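# Screw plastic funnel snugly onto glass vial neck

## Task

Turn the plastic funnel onto the neck of the glass vial standing in its holder until it is fully seated and snug, and finish with the vial upright in place and the funnel still on it. The glass must not be squeezed or pressed hard, and nothing may drop more than a few centimetres, or the task fails.

## Robot and tools

Robot: two UR-type arms, left_arm and right_arm, each on its own carriage on one floor track. The track runs along y at x = 0. left_rail always carries left_arm and is the carriage on the +y side; right_rail carries right_arm. These names say nothing about image sides. Each arm base sits at x = 0, y = its carriage position_m, z = 0.04 m, facing +x. Each arm ends in a two-finger gripper, about 140 mm open. The fingers can fold if gripped near the palm or pushed tip-first, so grip with the outer quarter of the pads.

Scene frame: fixed to the table. The table top is z = 0, +z is up, +x is the direction the arms face, +y is to their left. The table edge is at x = 0.17 m. Results give end_effector_position in metres and end_effector_quat_wxyz in this frame. That point lies between the closed pads. Gripper axes: fingers point along its +z and close along its y. A camera block sticks out about 10 cm toward its +x.

execute_actions(actions, cameras): runs actions in order. Each action may hold "rows", "steps", "until", and device keys (left_rail, right_rail). An empty actions list just reports the state and images. Each row is one 1/30 s step and holds 18 numbers in [-1, 1]: first the left arm's dx, dy, dz, rx, ry, rz, gripper position, force_limit, speed, then the same nine for the right arm. Always send all 18. The six pose numbers are an offset, not a pose. They count from that arm's Hand target as it stood when the action began, and they are expressed in the Hand target's own axes. Every row counts from that same start. 1.0 equals 0.6 m of translation or 180 degrees of rotation; rx, ry, rz form one rotation vector. Six zeros re-request the current Hand target. Gripper numbers are absolute commands. position: +1 fully open, about -0.8 pads touch, -1 closes until stopped. force_limit: -1 is the gentlest (about 14 N at slow close), +1 the hardest. speed: -1 slowest (about 30 mm/s), +1 fastest. A quicker close grips harder. To leave a gripper unchanged, resend its previous three numbers, since 0 is itself a command. "steps" is 1 to 450, default 15, and at least one per row. The arm keeps heading to the last row's target afterwards. Ramp offsets gradually across rows for smooth motion. The controller limits each step to within 150 mm and 16 degrees of the measured pose.

move(target, speed, blend, stop_force, zero, blocking, cameras): straight-line path for each gripper. target is one 18-number row, or a list of up to 15 rows, each an offset from the same Hand targets. speed is in m/s, 0.002 to 0.5 (default 0.25); turning is capped at twice that in rad/s. blend is a corner radius in metres for lists. stop_force is in N, 4 to 80, for both arms: a path ends when push against the motion exceeds it. It is unreliable while the gripper rotates, and light loose things can move unfelt. zero (default true) re-zeros the force reference first. blocking=false returns early but cannot be combined with stop_force. The result adds a move: line such as done, off_target, moving, held or fault, plus limits (paced = clipped, held = steps withheld).

wait(seconds 0 to 10) lets time run. stop brakes a running move. zoom_image(camera, region [x0,y0,x1,y1] in pixels, max 504x504) enlarges a camera view. zero_wrist_force(arm) zeroes that arm's wrist sensor. read_manual gives licence texts. finished_scene(scene) ends the current scene; pass its number. Cameras: cam_high, cam_low, cam_close (504x504), cam_left_wrist, cam_right_wrist (672x504).

Carriages: set {"left_rail": {"position_m": y}} as an absolute y. left_rail accepts -0.8 to 1.5 and right_rail -1.5 to 0.8. Optional speed_m_s is 0.01 to 1 and acceleration_factor 0.1 to 1. Then wait with {"steps": n, "until": {"left_rail": {"position_status": ["!=", "moving"]}}}. Keep the carriages at least 0.78 m apart. A row target moves along with its carriage. position_status can read moving, done, contact_stop, time_out, stopped, stopped_with_arm, stopped_for_other_arm or stopped_for_other_carriage. position_answer is taken or not_taken.

Result lines: Hand target is the pose the next offsets count from. Joint positions lists rail (m), then shoulder pan, shoulder lift, elbow, wrist 1, wrist 2, wrist 3 (rad). Wrist force and torque are given in end-effector axes. object_status codes: 0 moving, 1 blocked while opening, 2 blocked while closing (a grip), 3 reached the command or pads met. position_measured is in counts: 3 open, about 139 at 60 mm, 200 at 20 mm, 230 when the pads meet. Motor temperatures are reported; 85 °C brakes the arm.

Avoid: hard grips on the glass; prefer slow, low-force closes. Avoid strong downward pushes and dropping the funnel or vial. Anything leaving the table is a failure. Avoid arms or carriages touching each other. Avoid excess twist when turning the funnel; turn in modest rz steps about the gripper axis, regripping as needed. Avoid outside forces near 150 N or joint torque limits (wrist joints 49.1 N m), which cause a 10 s arm stop.

Each tool is called by a JSON object that holds its "method" and its "body".

## Session

{"method": "execute_actions", "body": {"actions": []}}

Scene clock: 0.00 s.
left_arm: end_effector_position=(+0.3563, +0.4786, +0.5790) position_measured=3 object_status=3 end_effector_quat_wxyz=(+0.000, +0.000, +1.000, +0.000) | right_arm: end_effector_position=(+0.3563, -0.3214, +0.5790) position_measured=3 object_status=3 end_effector_quat_wxyz=(+0.000, +0.000, +1.000, +0.000)
Joint positions: left_arm=[0.4 -0.28 -2.157 1.821 -1.235 -1.571 -0.281] | right_arm=[-0.4 -0.28 -2.157 1.821 -1.235 -1.571 -0.281]
Joint velocities: within noise
Joint torques (N m): no reading
Motor temperatures (°C): left_arm=[32 34 36 36 38 37] | right_arm=[33 30 35 39 36 39]
Wrist force (N): no reading
Wrist torque (N m): no reading
Wrist force, peak (N): no reading
Hand target: left_arm +0.3563, +0.4786, +0.5790; +0.000, +0.000, +1.000, +0.000 | right_arm +0.3563, -0.3214, +0.5790; +0.000, +0.000, +1.000, +0.000
Tool commands: left_gripper/position=+1.0 left_gripper/force_limit=+1.0 left_gripper/speed=+1.0 right_gripper/position=+1.0 right_gripper/force_limit=+1.0 right_gripper/speed=+1.0
left_rail: position_m=0.400 position_status=done
right_rail: position_m=-0.400 position_status=done

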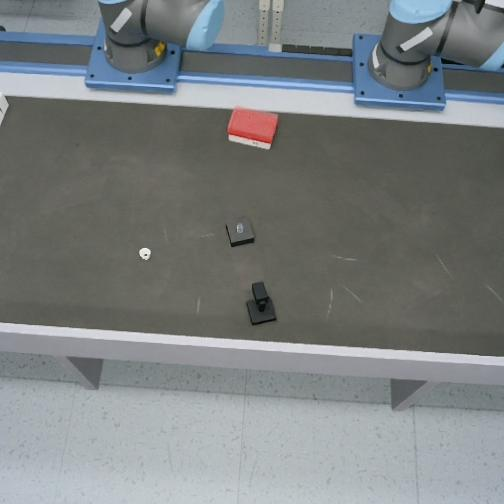

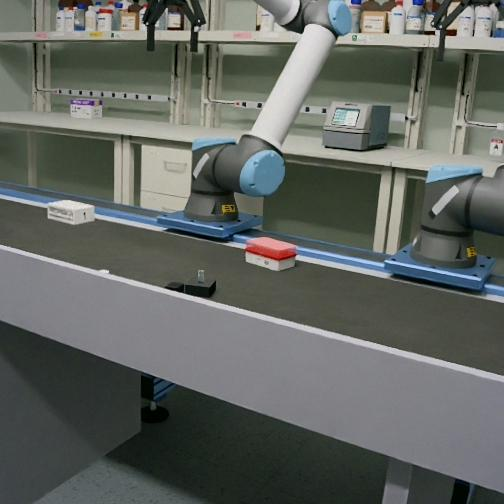

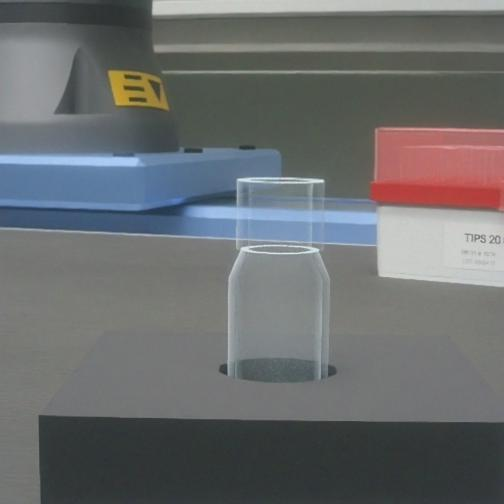

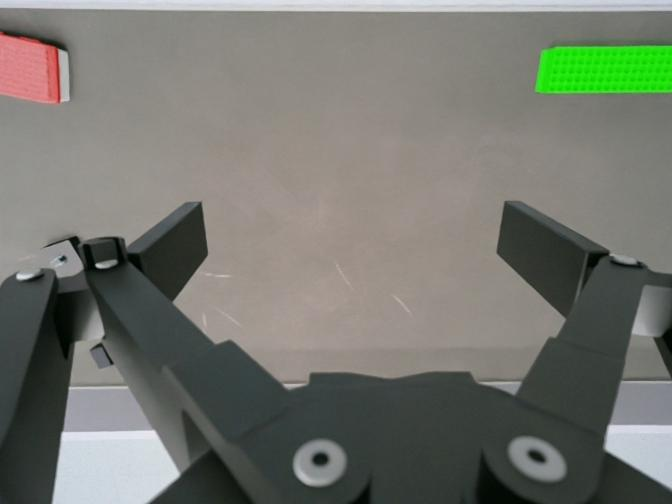

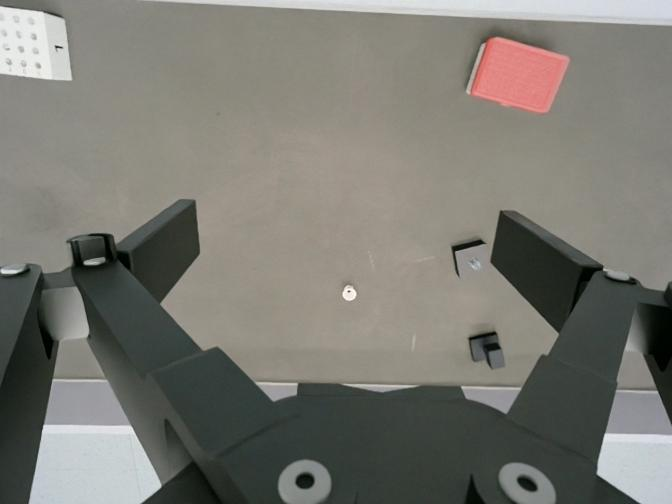

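{"method": "zoom_image", "body": {"camera": "cam_right_wrist", "region": [300, 220, 520, 390]}}

{"method": "zoom_image", "body": {"camera": "cam_high", "region": [120, 200, 290, 340]}}

{"method": "zoom_image", "body": {"camera": "cam_low", "region": [80, 240, 240, 320]}}

Scaled by 2.291 from the camera's 672x504 image, which has a finer 960x720 frame.

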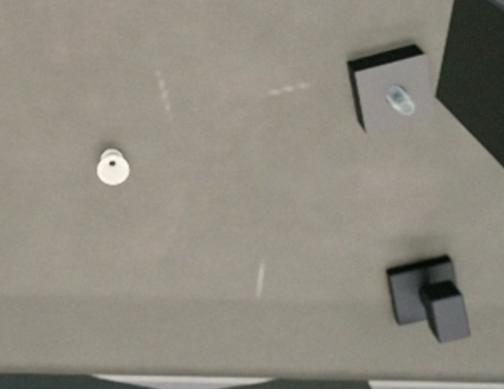

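Scaled by 2.965 from the camera's 504x504 image, which has a finer 720x720 frame.

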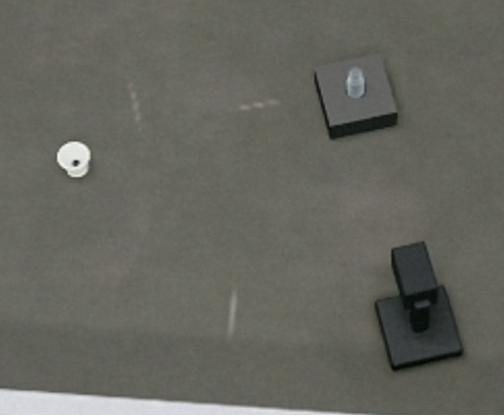

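Scaled by 3.150 from the camera's 504x504 image, which has a finer 720x720 frame.

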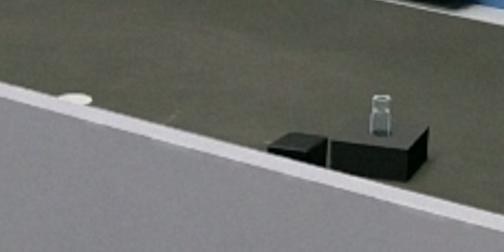

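{"method": "move", "body": {"target": [0,0,0,0,0,0,1,1,1,-0.483,0.01,0.548,0,0,0,1,-1,-1], "cameras": ["cam_high","cam_low","cam_right_wrist"]}}

{"method": "zoom_image", "body": {"camera": "cam_right_wrist", "region": [200, 130, 500, 350]}}

Scene clock: 5.90 s.
left_arm: end_effector_position=(+0.3563, +0.4786, +0.5790) position_measured=3 object_status=3 end_effector_quat_wxyz=(+0.000, +0.000, +1.000, +0.000) | right_arm: end_effector_position=(+0.6461, -0.3154, +0.2503) position_measured=3 object_status=3 end_effector_quat_wxyz=(+0.000, +0.000, +1.000, +0.000)
Joint positions: left_arm=[0.4 -0.28 -2.157 1.821 -1.235 -1.571 -0.28] | right_arm=[-0.4 -0.14 -1.586 2.024 -2.009 -1.571 -0.14]
Joint torques (N m): left_arm=[0.71 1.52 -42.63 -4.17 -0.29 -0.68] | right_arm=[7.25 -32.75 -50.14 -7.69 -3.1 3.05]
Wrist force (N): left_arm=[0.6 0.1 0.3] | right_arm=[0.2 -0.1 0.5]
Wrist torque (N m): left_arm=[0.02 -0.13 0.00] | right_arm=[-0.06 -0.03 0.01]
Wrist force, peak (N): left_arm=[0.6 -0.6 0.1] | right_arm=[2.3 -0.5 -2.5]
Hand target: left_arm +0.3563, +0.4786, +0.5790; +0.000, +0.000, +1.000, +0.000 | right_arm +0.6462, -0.3154, +0.2502; +0.000, +0.000, +1.000, +0.000
Off the commanded pose: left_arm 0.000 m, 0 deg | right_arm 0.000 m, 0 deg.
left_rail: position_m=0.400 position_status=done
right_rail: position_m=-0.400 position_status=done
move: done
Images, in order: cam_high, cam_low, cam_right_wrist.

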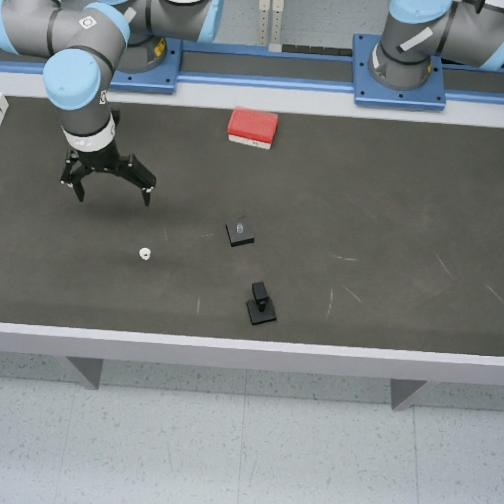

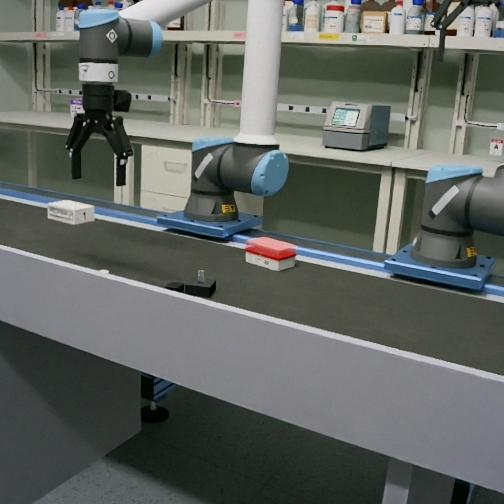

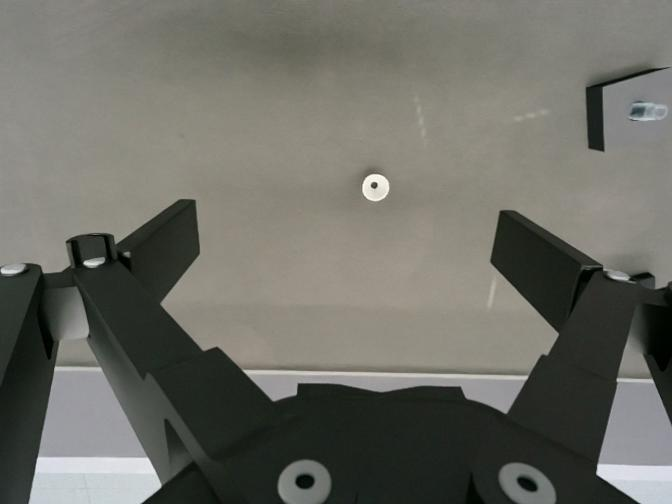

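Scaled by 1.680 from the camera's 672x504 image, which has a finer 960x720 frame.

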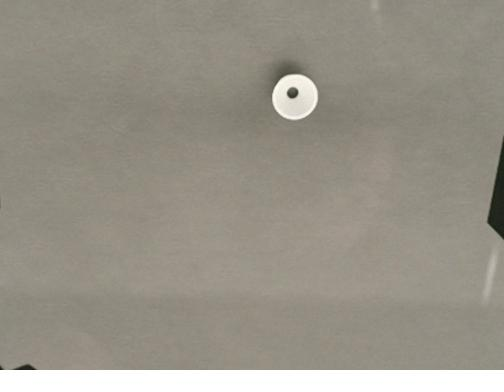

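{"method": "move", "body": {"target": [0,0,0,0,0,0,1,1,1,-0.028,0.044,0.183,0,0,0,1,-1,-1], "cameras": ["cam_high","cam_low","cam_right_wrist"]}}

{"method": "zoom_image", "body": {"camera": "cam_right_wrist", "region": [220, 100, 480, 290]}}

{"method": "zoom_image", "body": {"camera": "cam_low", "region": [50, 190, 230, 320]}}

Scene clock: 7.90 s.
left_arm: end_effector_position=(+0.3563, +0.4786, +0.5790) position_measured=3 object_status=3 end_effector_quat_wxyz=(+0.000, +0.000, +1.000, +0.000) | right_arm: end_effector_position=(+0.6630, -0.2890, +0.1405) position_measured=3 object_status=3 end_effector_quat_wxyz=(+0.000, +0.000, +1.000, +0.000)
Joint positions: left_arm=[0.4 -0.28 -2.157 1.821 -1.235 -1.571 -0.28] | right_arm=[-0.4 -0.096 -1.447 2.101 -2.225 -1.571 -0.096]
Joint torques (N m): left_arm=[0.93 5.41 -40.37 -4.29 -0.46 -0.44] | right_arm=[5.95 -46.72 -32.24 -7.9 -2.37 2.86]
Wrist force (N): left_arm=[-0.1 0.0 -0.2] | right_arm=[-0.1 -0.3 0.3]
Wrist torque (N m): left_arm=[-0.01 0.03 0.00] | right_arm=[-0.11 0.02 0.02]
Wrist force, peak (N): left_arm=[0.8 0.4 0.4] | right_arm=[-0.5 0.4 2.7]
Hand target: left_arm +0.3563, +0.4786, +0.5790; +0.000, +0.000, +1.000, +0.000 | right_arm +0.6630, -0.2890, +0.1404; +0.000, +0.000, +1.000, +0.000
Off the commanded pose: left_arm 0.000 m, 0 deg | right_arm 0.000 m, 0 deg.
left_rail: position_m=0.400 position_status=done
right_rail: position_m=-0.400 position_status=done
move: done
Images, in order: cam_high, cam_low, cam_right_wrist.

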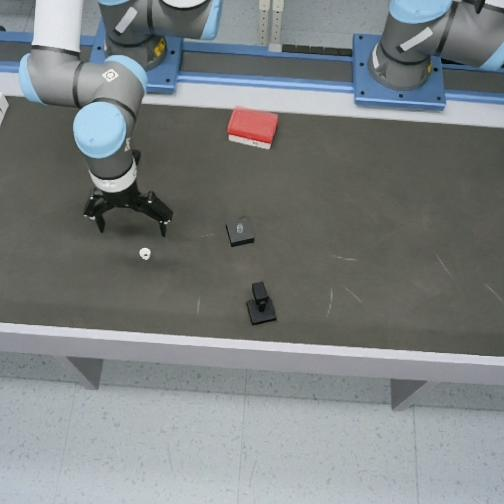

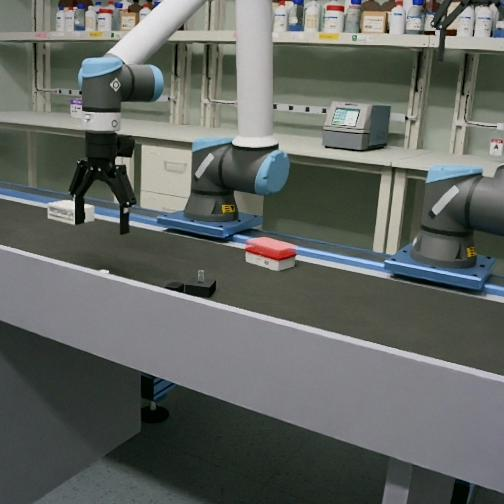

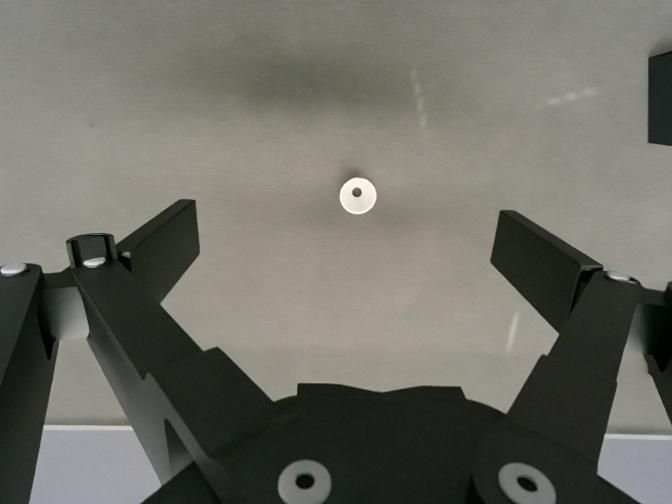

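Scaled by 1.938 from the camera's 672x504 image, which has a finer 960x720 frame.

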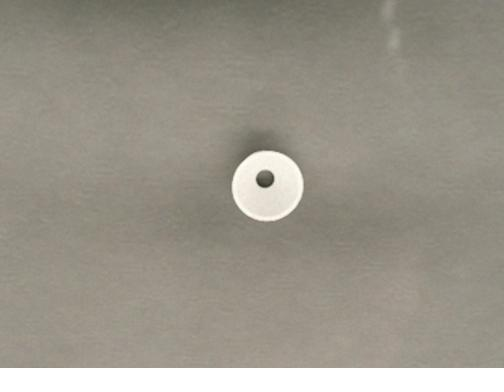

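Scaled by 2.800 from the camera's 504x504 image, which has a finer 720x720 frame.

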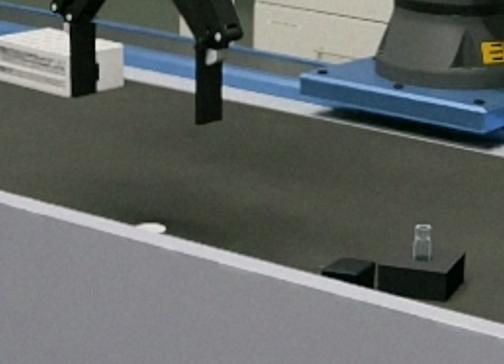

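{"method": "zoom_image", "body": {"camera": "cam_low", "region": [90, 260, 120, 285]}}

{"method": "zoom_image", "body": {"camera": "cam_high", "region": [130, 240, 160, 268]}}

{"method": "zoom_image", "body": {"camera": "cam_low", "region": [160, 260, 225, 310]}}

Scaled by 16.800 from the camera's 504x504 image, which has a finer 720x720 frame.

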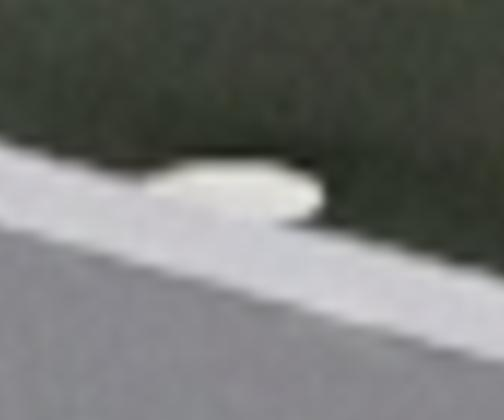

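Scaled by 16.800 from the camera's 504x504 image, which has a finer 720x720 frame.

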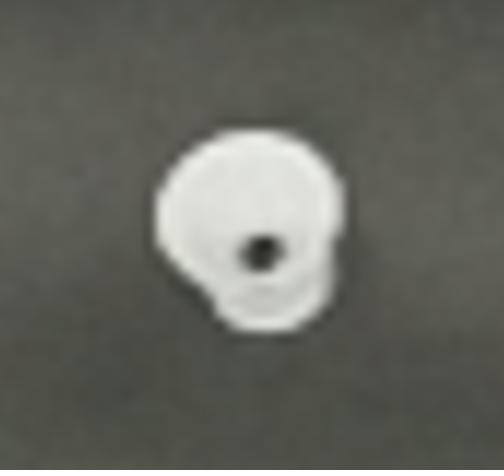

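Scaled by 7.754 from the camera's 504x504 image, which has a finer 720x720 frame.

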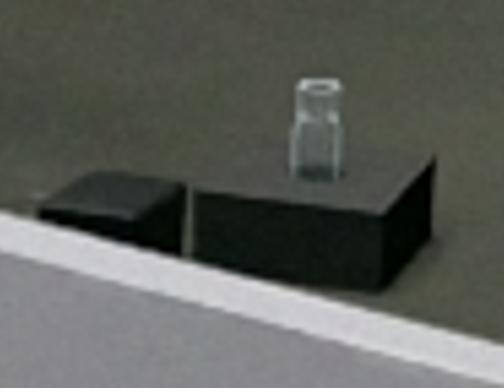

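{"method": "move", "body": {"target": [[0,0,0,0,0,0,1,1,1,0,-0.1,0.0,0,0,0,-1,-1,-1],[0,0,0,0,0,0,1,1,1,0,-0.1,0.14,0,0,0,-1,-1,-1]], "cameras": []}}

{"method": "move", "body": {"target": [0,0,0,0,0,0,1,1,1,0,0,0.08,0,0,0,-1,-1,-1], "speed": 0.01, "stop_force": 5, "cameras": ["cam_right_wrist"]}}

Scene clock: 16.27 s.
Wrist force, peak (N): left_arm=[-0.1 -0.5 0.6] | right_arm=[-0.4 -3.2 0.8]
Off the commanded pose: left_arm 0.000 m, 0 deg | right_arm 0.000 m, 0 deg.
left_rail: position_m=0.400 position_status=done
right_rail: position_m=-0.400 position_status=done
move: done

Scene clock: 19.67 s.
left_arm: end_effector_position=(+0.3563, +0.4786, +0.5790) position_measured=3 object_status=3 end_effector_quat_wxyz=(+0.000, +0.000, +1.000, +0.000) | right_arm: end_effector_position=(+0.6630, -0.3490, +0.0351) position_measured=230 object_status=3 end_effector_quat_wxyz=(+0.000, +0.000, +1.000, +0.000)
Joint positions: left_arm=[0.4 -0.28 -2.157 1.821 -1.235 -1.571 -0.28] | right_arm=[-0.4 -0.188 -1.316 2.189 -2.444 -1.571 -0.188]
Joint torques (N m): left_arm=[0.09 9.05 -38.82 -3.73 -0.55 -0.48] | right_arm=[4.58 -76.61 -36.33 -1.27 1.64 2.8]
Wrist force (N): left_arm=[0.3 0.2 0.4] | right_arm=[-1.4 -0.5 -0.9]
Wrist torque (N m): left_arm=[0.04 -0.08 0.00] | right_arm=[-0.05 -0.02 0.03]
Wrist force, peak (N): left_arm=[0.0 -0.6 0.8] | right_arm=[11.8 0.4 -28.1]
Hand target: left_arm +0.3563, +0.4786, +0.5790; +0.000, +0.000, +1.000, +0.000 | right_arm +0.6630, -0.3490, +0.0351; +0.000, +0.000, +1.000, +0.000 (not the last commanded pose)
Off the commanded pose: left_arm 0.000 m, 0 deg | right_arm 0.027 m, 0 deg.
left_rail: position_m=0.400 position_status=done
right_rail: position_m=-0.400 position_status=done
move: contact (right_arm)
Images, in order: cam_right_wrist.

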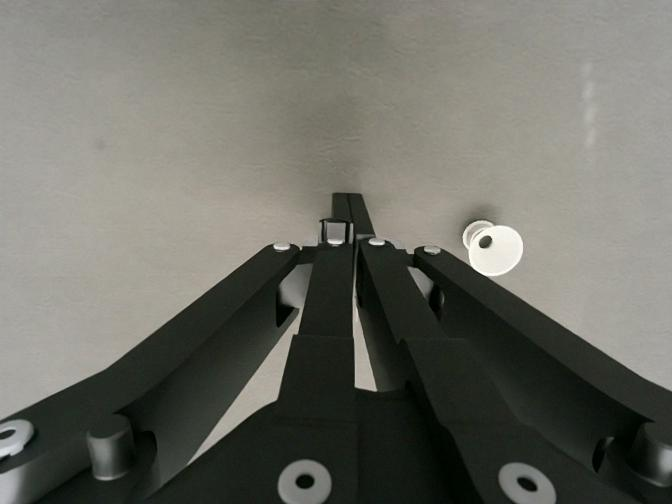

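{"method": "zoom_image", "body": {"camera": "cam_right_wrist", "region": [310, 170, 550, 300]}}

Scaled by 2.100 from the camera's 672x504 image, which has a finer 960x720 frame.

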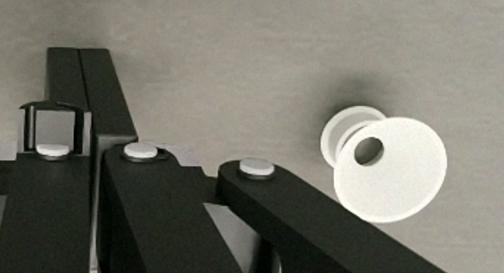

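{"method": "move", "body": {"target": [[0,0,0,0,0,0,1,1,1,0,0,-0.108,0,0,0,-1,-1,-1],[0,0,0,0,0,0,1,1,1,-0.0133,0.1133,-0.108,0,0,0,-0.3,-1,0]], "cameras": ["cam_right_wrist"]}}

{"method": "move", "body": {"target": [0,0,0,0,0,0,1,1,1,0,0,0.094,0,0,0,-0.3,-1,0], "speed": 0.06, "cameras": ["cam_right_wrist","cam_low"]}}

{"method": "zoom_image", "body": {"camera": "cam_right_wrist", "region": [250, 150, 450, 300]}}

Scene clock: 23.60 s.
Wrist force, peak (N): left_arm=[-0.1 0.1 0.9] | right_arm=[0.1 -0.4 3.1]
Off the commanded pose: left_arm 0.000 m, 0 deg | right_arm 0.000 m, 0 deg.
left_rail: position_m=0.400 position_status=done
right_rail: position_m=-0.400 position_status=done
move: done
Images, in order: cam_right_wrist.

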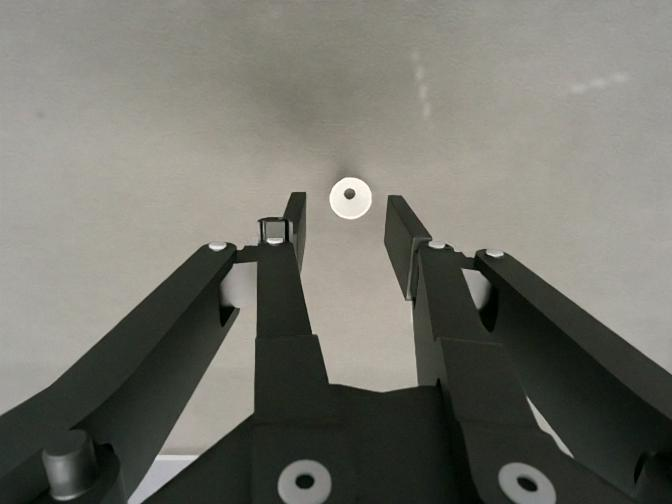

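Scene clock: 24.93 s.
left_arm: end_effector_position=(+0.3563, +0.4786, +0.5790) position_measured=3 object_status=3 end_effector_quat_wxyz=(+0.000, +0.000, +1.000, +0.000) | right_arm: end_effector_position=(+0.6710, -0.2811, +0.0436) position_measured=167 object_status=3 end_effector_quat_wxyz=(+0.000, +0.000, +1.000, +0.000)
Joint positions: left_arm=[0.4 -0.28 -2.157 1.821 -1.235 -1.571 -0.281] | right_arm=[-0.4 -0.083 -1.306 2.153 -2.417 -1.571 -0.083]
Joint torques (N m): left_arm=[-1 10.65 -38.69 -3.56 -0.25 -0.27] | right_arm=[-3.17 -50.65 -25.15 -7.28 -2.95 0.54]
Wrist force (N): left_arm=[0.3 -0.3 0.3] | right_arm=[0.0 -0.3 0.5]
Wrist torque (N m): left_arm=[-0.06 -0.07 0.00] | right_arm=[-0.12 -0.01 0.03]
Wrist force, peak (N): left_arm=[0.4 -0.6 0.2] | right_arm=[-0.4 0.2 1.4]
Hand target: left_arm +0.3563, +0.4786, +0.5790; +0.000, +0.000, +1.000, +0.000 | right_arm +0.6710, -0.2811, +0.0435; +0.000, +0.000, +1.000, +0.000
Off the commanded pose: left_arm 0.000 m, 0 deg | right_arm 0.000 m, 0 deg.
left_rail: position_m=0.400 position_status=done
right_rail: position_m=-0.400 position_status=done
move: done
Images, in order: cam_low, cam_right_wrist.

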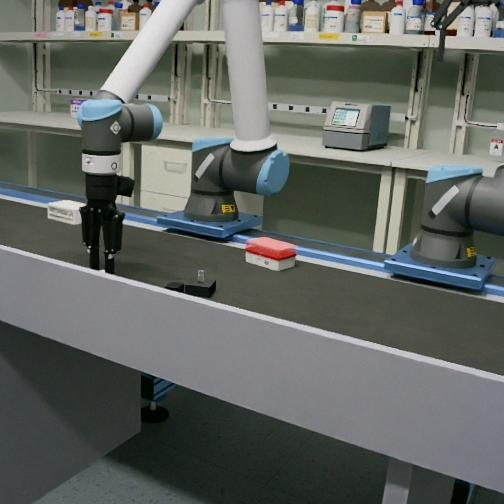

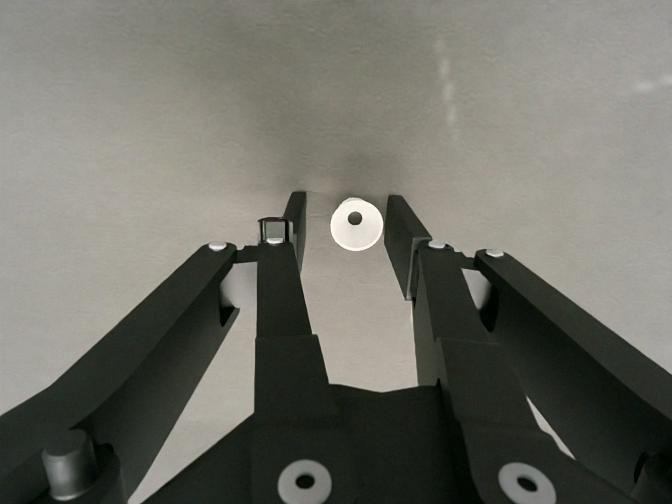

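Scaled by 2.520 from the camera's 672x504 image, which has a finer 960x720 frame.

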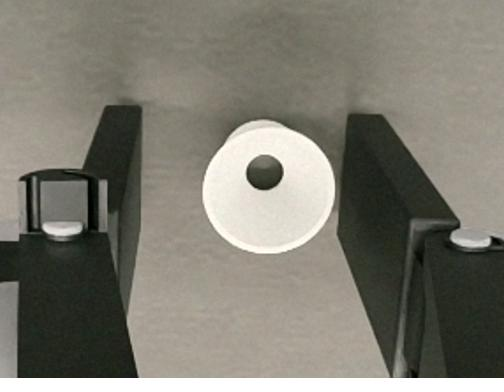

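{"method": "move", "body": {"target": [[0,0,0,0,0,0,1,1,1,0,0.0067,0,0,0,0,-0.3,-1,0],[0,0,0,0,0,0,1,1,1,0,0.0067,0,0,0,0,-1,-1,-1],[0,0,0,0,0,0,1,1,1,0,0.0067,0,0,0,0,-0.3,-1,-1],[0,0,0,0,0,0,1,1,1,0,0.0067,0,0,0,-0.5,-0.3,-1,-1]], "cameras": ["cam_right_wrist"], "speed": 0.3}}

{"method": "execute_actions", "body": {"actions": [{"rows":[[0,0,0,0,0,0,1,1,1,0,0,0,0,0,0,-1,-1,-1]],"steps":60}], "cameras": ["cam_right_wrist","cam_high"]}}

{"method": "zoom_image", "body": {"camera": "cam_right_wrist", "region": [250, 150, 450, 300]}}

Scene clock: 33.00 s.
Wrist force, peak (N): left_arm=[0.1 -0.2 0.9] | right_arm=[0.8 0.0 -3.0]
Off the commanded pose: left_arm 0.000 m, 0 deg | right_arm 0.000 m, 0 deg.
left_rail: position_m=0.400 position_status=done
right_rail: position_m=-0.400 position_status=done
move: done
Images, in order: cam_right_wrist.

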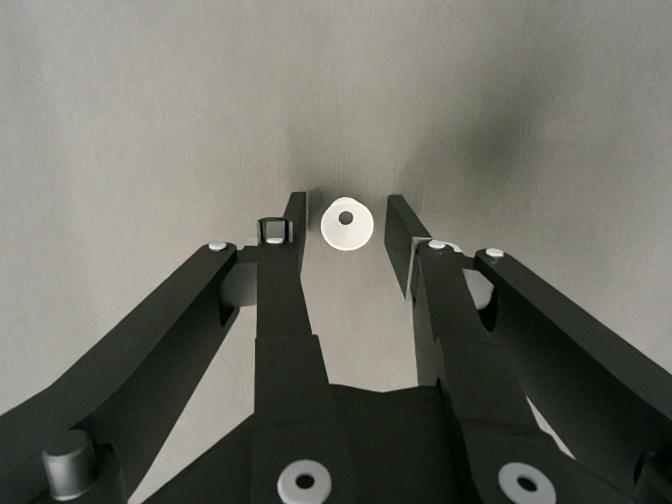

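Scene clock: 35.20 s.
left_arm: end_effector_position=(+0.3563, +0.4786, +0.5790) position_measured=3 object_status=3 end_effector_quat_wxyz=(+0.000, +0.000, +1.000, +0.000) | right_arm: end_effector_position=(+0.6710, -0.2770, +0.0435) position_measured=194 object_status=2 end_effector_quat_wxyz=(+0.000, +0.707, -0.707, +0.000)
Joint positions: left_arm=[0.4 -0.28 -2.157 1.821 -1.235 -1.571 -0.28] | right_arm=[-0.4 -0.077 -1.305 2.151 -2.417 -1.571 -1.648]
Joint torques (N m): left_arm=[2.83 13.54 -37.69 -3.36 -0.83 -0.79] | right_arm=[-13.57 -71.64 -29.43 -2.03 3.29 -3.25]
Wrist force (N): left_arm=[-0.3 -0.1 0.1] | right_arm=[0.2 0.4 -2.0]
Wrist torque (N m): left_arm=[-0.02 0.07 0.00] | right_arm=[0.03 -0.06 0.03]
Wrist force, peak (N): left_arm=[0.4 -0.4 0.5] | right_arm=[0.4 -0.2 -2.4]
Hand target: left_arm +0.3563, +0.4786, +0.5790; +0.000, +0.000, +1.000, +0.000 | right_arm +0.6710, -0.2770, +0.0435; +0.000, +0.707, -0.707, +0.000
Off the commanded pose: left_arm 0.000 m, 0 deg | right_arm 0.000 m, 0 deg.
left_rail: position_m=0.400 position_status=done
right_rail: position_m=-0.400 position_status=done
Images, in order: cam_high, cam_right_wrist.

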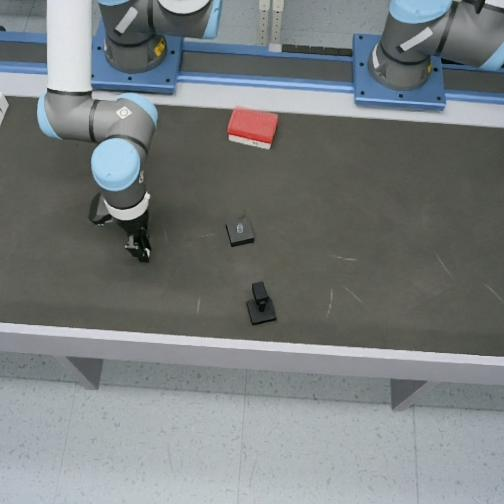

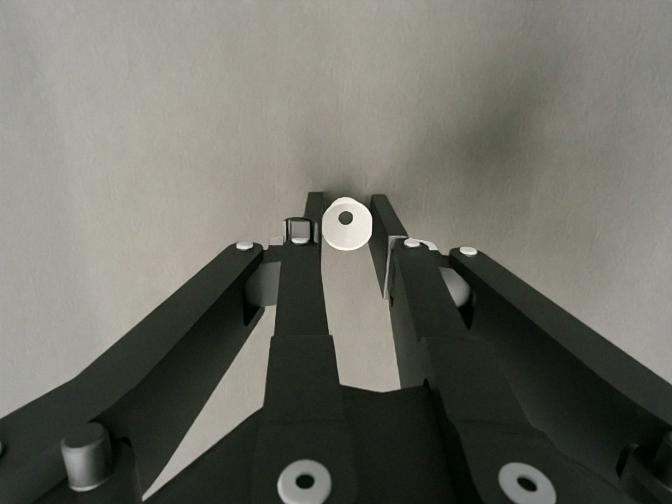

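Scaled by 2.520 from the camera's 672x504 image, which has a finer 960x720 frame.

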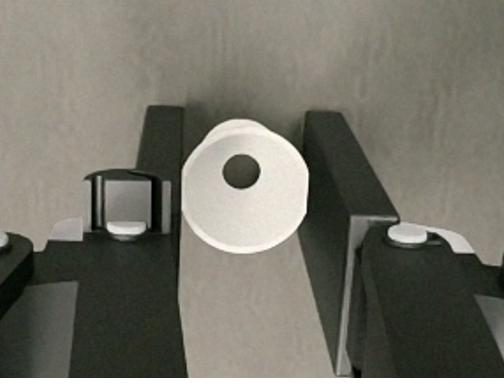

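{"method": "move", "body": {"target": [[0,0,0,0,0,0,1,1,1,0,0,-0.1275,0,0,0,-1,-1,-1],[0,0,0,0,0,0,1,1,1,-0.128,0.15,-0.1275,0,0,0,-1,-1,-1]], "cameras": ["cam_right_wrist","cam_close","cam_low"], "speed": 0.12}}

{"method": "zoom_image", "body": {"camera": "cam_right_wrist", "region": [230, 10, 450, 300]}}

Scene clock: 38.30 s.
left_arm: end_effector_position=(+0.3563, +0.4786, +0.5790) position_measured=3 object_status=3 end_effector_quat_wxyz=(+0.000, +0.000, +1.000, +0.000) | right_arm: end_effector_position=(+0.5810, -0.2002, +0.1200) position_measured=194 object_status=2 end_effector_quat_wxyz=(+0.000, +0.707, -0.707, +0.000)
Joint positions: left_arm=[0.4 -0.28 -2.157 1.821 -1.235 -1.571 -0.281] | right_arm=[-0.4 0.044 -1.513 2.222 -2.279 -1.571 -1.527]
Joint torques (N m): left_arm=[-0.19 17.43 -37.38 -3.6 -0.57 -0.48] | right_arm=[8.44 -63.93 -30.81 -6.88 -1.87 2.75]
Wrist force (N): left_arm=[0.3 0.2 0.2] | right_arm=[0.1 0.0 0.3]
Wrist torque (N m): left_arm=[0.06 -0.07 0.00] | right_arm=[-0.01 -0.03 0.01]
Wrist force, peak (N): left_arm=[0.2 -0.7 0.7] | right_arm=[0.7 -0.4 2.6]
Hand target: left_arm +0.3563, +0.4786, +0.5790; +0.000, +0.000, +1.000, +0.000 | right_arm +0.5810, -0.2002, +0.1200; +0.000, +0.707, -0.707, +0.000
Off the commanded pose: left_arm 0.000 m, 0 deg | right_arm 0.000 m, 0 deg.
left_rail: position_m=0.400 position_status=done
right_rail: position_m=-0.400 position_status=done
move: done
Images, in order: cam_low, cam_close, cam_right_wrist.

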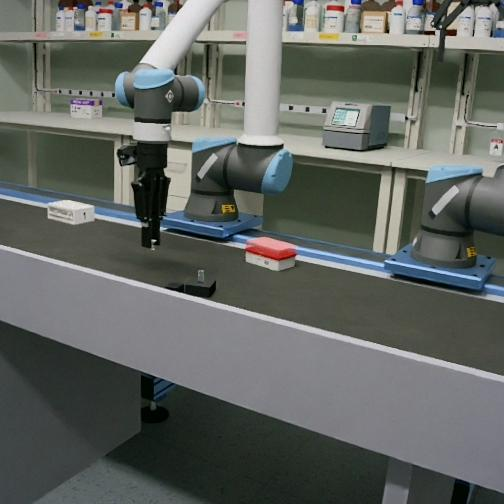

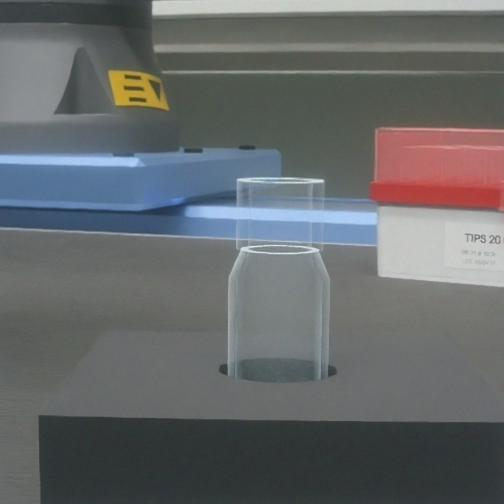

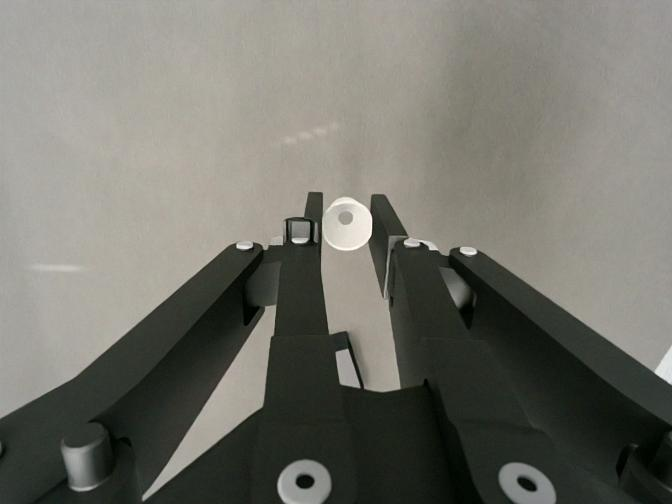

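Scaled by 1.738 from the camera's 672x504 image, which has a finer 960x720 frame.

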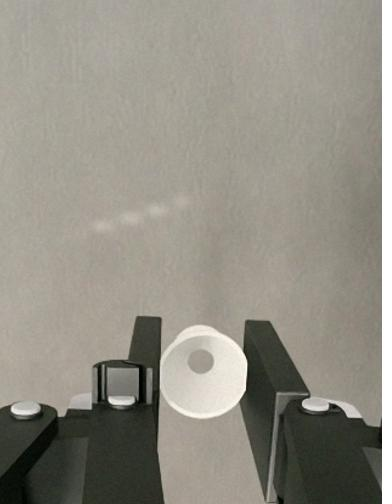

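{"method": "move", "body": {"target": [[0,0,0,0,0,0,1,1,1,0,0,0,0,0,-0.5,-1,-1,-1],[0,0,0,0,0,0,1,1,1,0,0,0,0,0,-1,-1,-1,-1]], "cameras": ["cam_right_wrist"], "speed": 0.4, "blend": 0.02}}

{"method": "zoom_image", "body": {"camera": "cam_right_wrist", "region": [200, 0, 500, 300]}}

Scene clock: 44.30 s.
left_arm: end_effector_position=(+0.3563, +0.4786, +0.5790) position_measured=3 object_status=3 end_effector_quat_wxyz=(+0.000, +0.000, +1.000, +0.000) | right_arm: end_effector_position=(+0.5810, -0.2002, +0.1200) position_measured=194 object_status=2 end_effector_quat_wxyz=(+0.000, +0.707, +0.707, +0.000)
Joint positions: left_arm=[0.4 -0.28 -2.157 1.821 -1.235 -1.571 -0.28] | right_arm=[-0.4 0.044 -1.513 2.222 -2.279 -1.571 -4.669]
Joint torques (N m): left_arm=[-1.23 16.73 -38.15 -3.74 -0.46 -0.42] | right_arm=[-13.42 -63.83 -31.45 -1.85 3.78 -3.17]
Wrist force (N): left_arm=[0.1 -0.1 0.1] | right_arm=[-0.2 0.5 0.3]
Wrist torque (N m): left_arm=[-0.02 -0.02 0.00] | right_arm=[0.08 0.04 -0.01]
Wrist force, peak (N): left_arm=[0.3 0.2 0.8] | right_arm=[0.2 0.1 1.2]
Hand target: left_arm +0.3563, +0.4786, +0.5790; +0.000, +0.000, +1.000, +0.000 | right_arm +0.5810, -0.2002, +0.1200; +0.000, +0.707, +0.707, +0.000
Off the commanded pose: left_arm 0.000 m, 0 deg | right_arm 0.000 m, 0 deg.
left_rail: position_m=0.400 position_status=done
right_rail: position_m=-0.400 position_status=done
move: done; blend cut to 0 m at target 1
Images, in order: cam_right_wrist.

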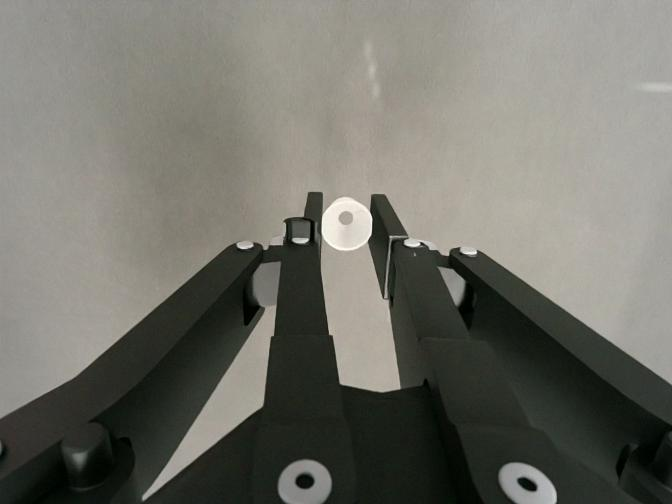

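Scaled by 1.680 from the camera's 672x504 image, which has a finer 960x720 frame.

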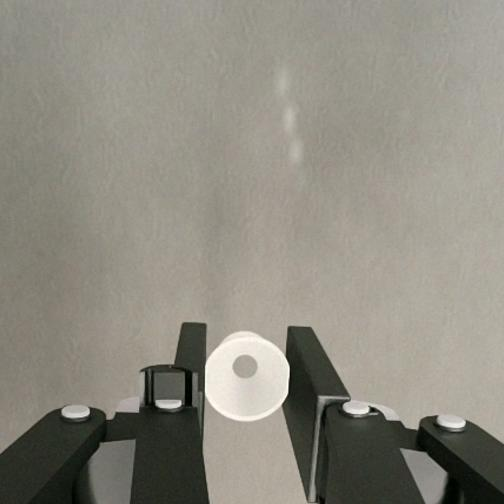

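{"method": "move", "body": {"target": [[0,0,0,0,0,0,1,1,1,0.05,0,-0.083,0,0,0,-1,-1,-1],[0,0,0,0,0,0,1,1,1,0.12,0,-0.083,0,0,0,-1,-1,-1]], "cameras": ["cam_right_wrist","cam_close"], "speed": 0.12}}

{"method": "zoom_image", "body": {"camera": "cam_right_wrist", "region": [200, 0, 500, 300]}}

Scene clock: 46.23 s.
left_arm: end_effector_position=(+0.3563, +0.4786, +0.5790) position_measured=3 object_status=3 end_effector_quat_wxyz=(+0.000, +0.000, +1.000, +0.000) | right_arm: end_effector_position=(+0.5809, -0.1283, +0.1698) position_measured=194 object_status=2 end_effector_quat_wxyz=(+0.000, +0.707, +0.707, +0.000)
Joint positions: left_arm=[0.4 -0.28 -2.157 1.821 -1.235 -1.571 -0.281] | right_arm=[-0.4 0.162 -1.529 2.129 -2.17 -1.571 -4.55]
Joint torques (N m): left_arm=[0.23 14.19 -37.99 -3.47 -0.66 -0.37] | right_arm=[8.45 -34.83 -47.31 -1.72 -2.51 2.6]
Wrist force (N): left_arm=[0.1 0.0 0.3] | right_arm=[0.3 -0.5 0.8]
Wrist torque (N m): left_arm=[0.01 -0.02 0.00] | right_arm=[-0.14 -0.08 0.02]
Wrist force, peak (N): left_arm=[0.6 -0.3 0.5] | right_arm=[-1.0 0.0 2.1]
Hand target: left_arm +0.3563, +0.4786, +0.5790; +0.000, +0.000, +1.000, +0.000 | right_arm +0.5810, -0.1282, +0.1698; +0.000, +0.707, +0.707, +0.000
Off the commanded pose: left_arm 0.000 m, 0 deg | right_arm 0.000 m, 0 deg.
left_rail: position_m=0.400 position_status=done
right_rail: position_m=-0.400 position_status=done
move: done
Images, in order: cam_close, cam_right_wrist.

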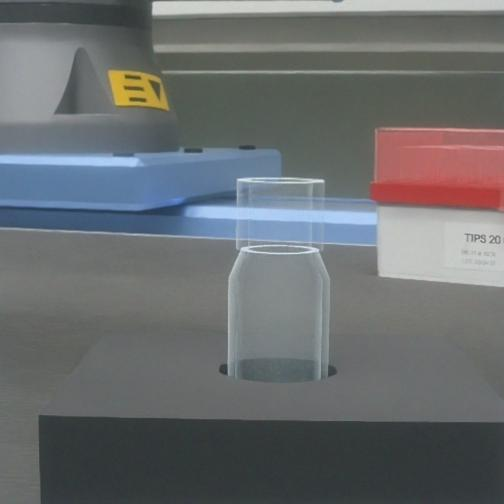

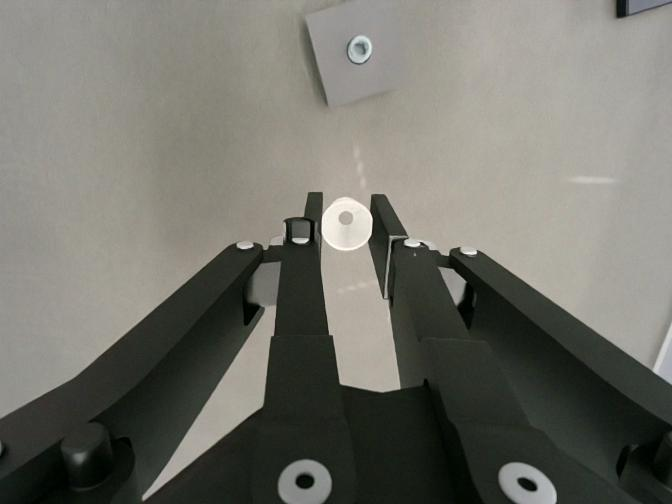

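Scaled by 1.680 from the camera's 672x504 image, which has a finer 960x720 frame.

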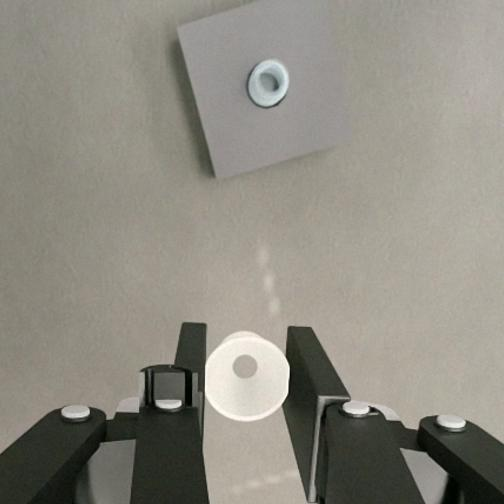

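{"method": "move", "body": {"target": [0,0,0,0,0,0,1,1,1,0.083,0.008,0,0,0,0,-1,-1,-1], "cameras": ["cam_right_wrist","cam_close","cam_low"], "speed": 0.12}}

{"method": "zoom_image", "body": {"camera": "cam_right_wrist", "region": [200, 50, 500, 350]}}

{"method": "zoom_image", "body": {"camera": "cam_low", "region": [150, 220, 250, 310]}}

Scene clock: 49.10 s.
left_arm: end_effector_position=(+0.3563, +0.4786, +0.5790) position_measured=3 object_status=3 end_effector_quat_wxyz=(+0.000, +0.000, +1.000, +0.000) | right_arm: end_effector_position=(+0.5857, -0.0785, +0.1698) position_measured=194 object_status=2 end_effector_quat_wxyz=(+0.000, +0.707, +0.707, +0.000)
Joint positions: left_arm=[0.4 -0.28 -2.157 1.821 -1.235 -1.571 -0.28] | right_arm=[-0.4 0.238 -1.486 2.081 -2.167 -1.571 -4.474]
Joint torques (N m): left_arm=[-0.87 15.09 -38.21 -3.76 -0.64 -0.18] | right_arm=[5.73 -39.79 -47.24 -2.03 -2.35 3.25]
Wrist force (N): left_arm=[-0.1 -0.1 0.3] | right_arm=[0.0 -0.7 0.7]
Wrist torque (N m): left_arm=[-0.01 0.01 0.00] | right_arm=[-0.19 0.01 0.02]
Wrist force, peak (N): left_arm=[-0.1 -0.8 0.0] | right_arm=[-1.3 -0.3 1.3]
Hand target: left_arm +0.3563, +0.4786, +0.5790; +0.000, +0.000, +1.000, +0.000 | right_arm +0.5858, -0.0784, +0.1698; +0.000, +0.707, +0.707, +0.000
Off the commanded pose: left_arm 0.000 m, 0 deg | right_arm 0.000 m, 0 deg.
left_rail: position_m=0.400 position_status=done
right_rail: position_m=-0.400 position_status=done
move: done
Images, in order: cam_low, cam_close, cam_right_wrist.

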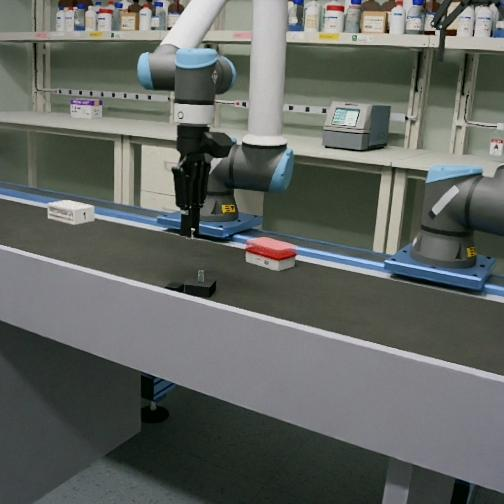

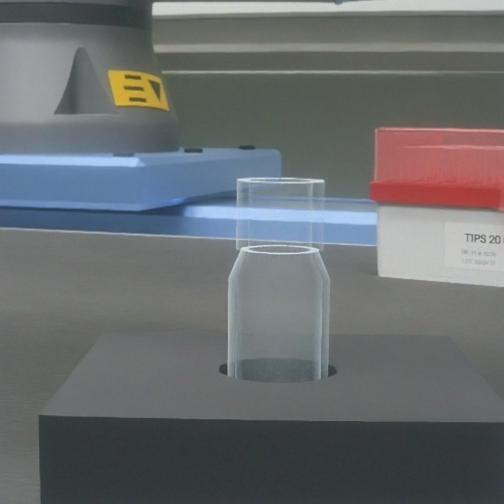

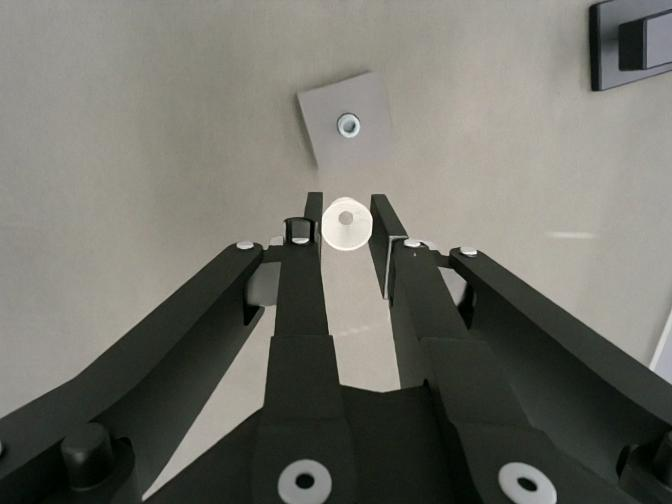

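Scaled by 1.680 from the camera's 672x504 image, which has a finer 960x720 frame.

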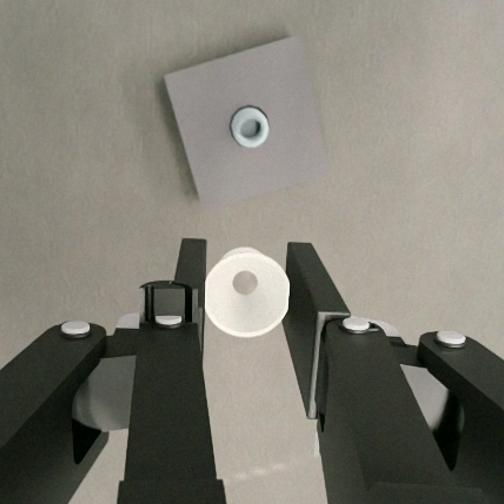

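Scaled by 5.040 from the camera's 504x504 image, which has a finer 720x720 frame.

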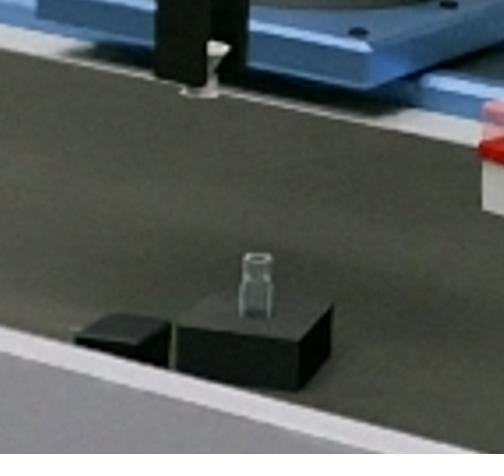

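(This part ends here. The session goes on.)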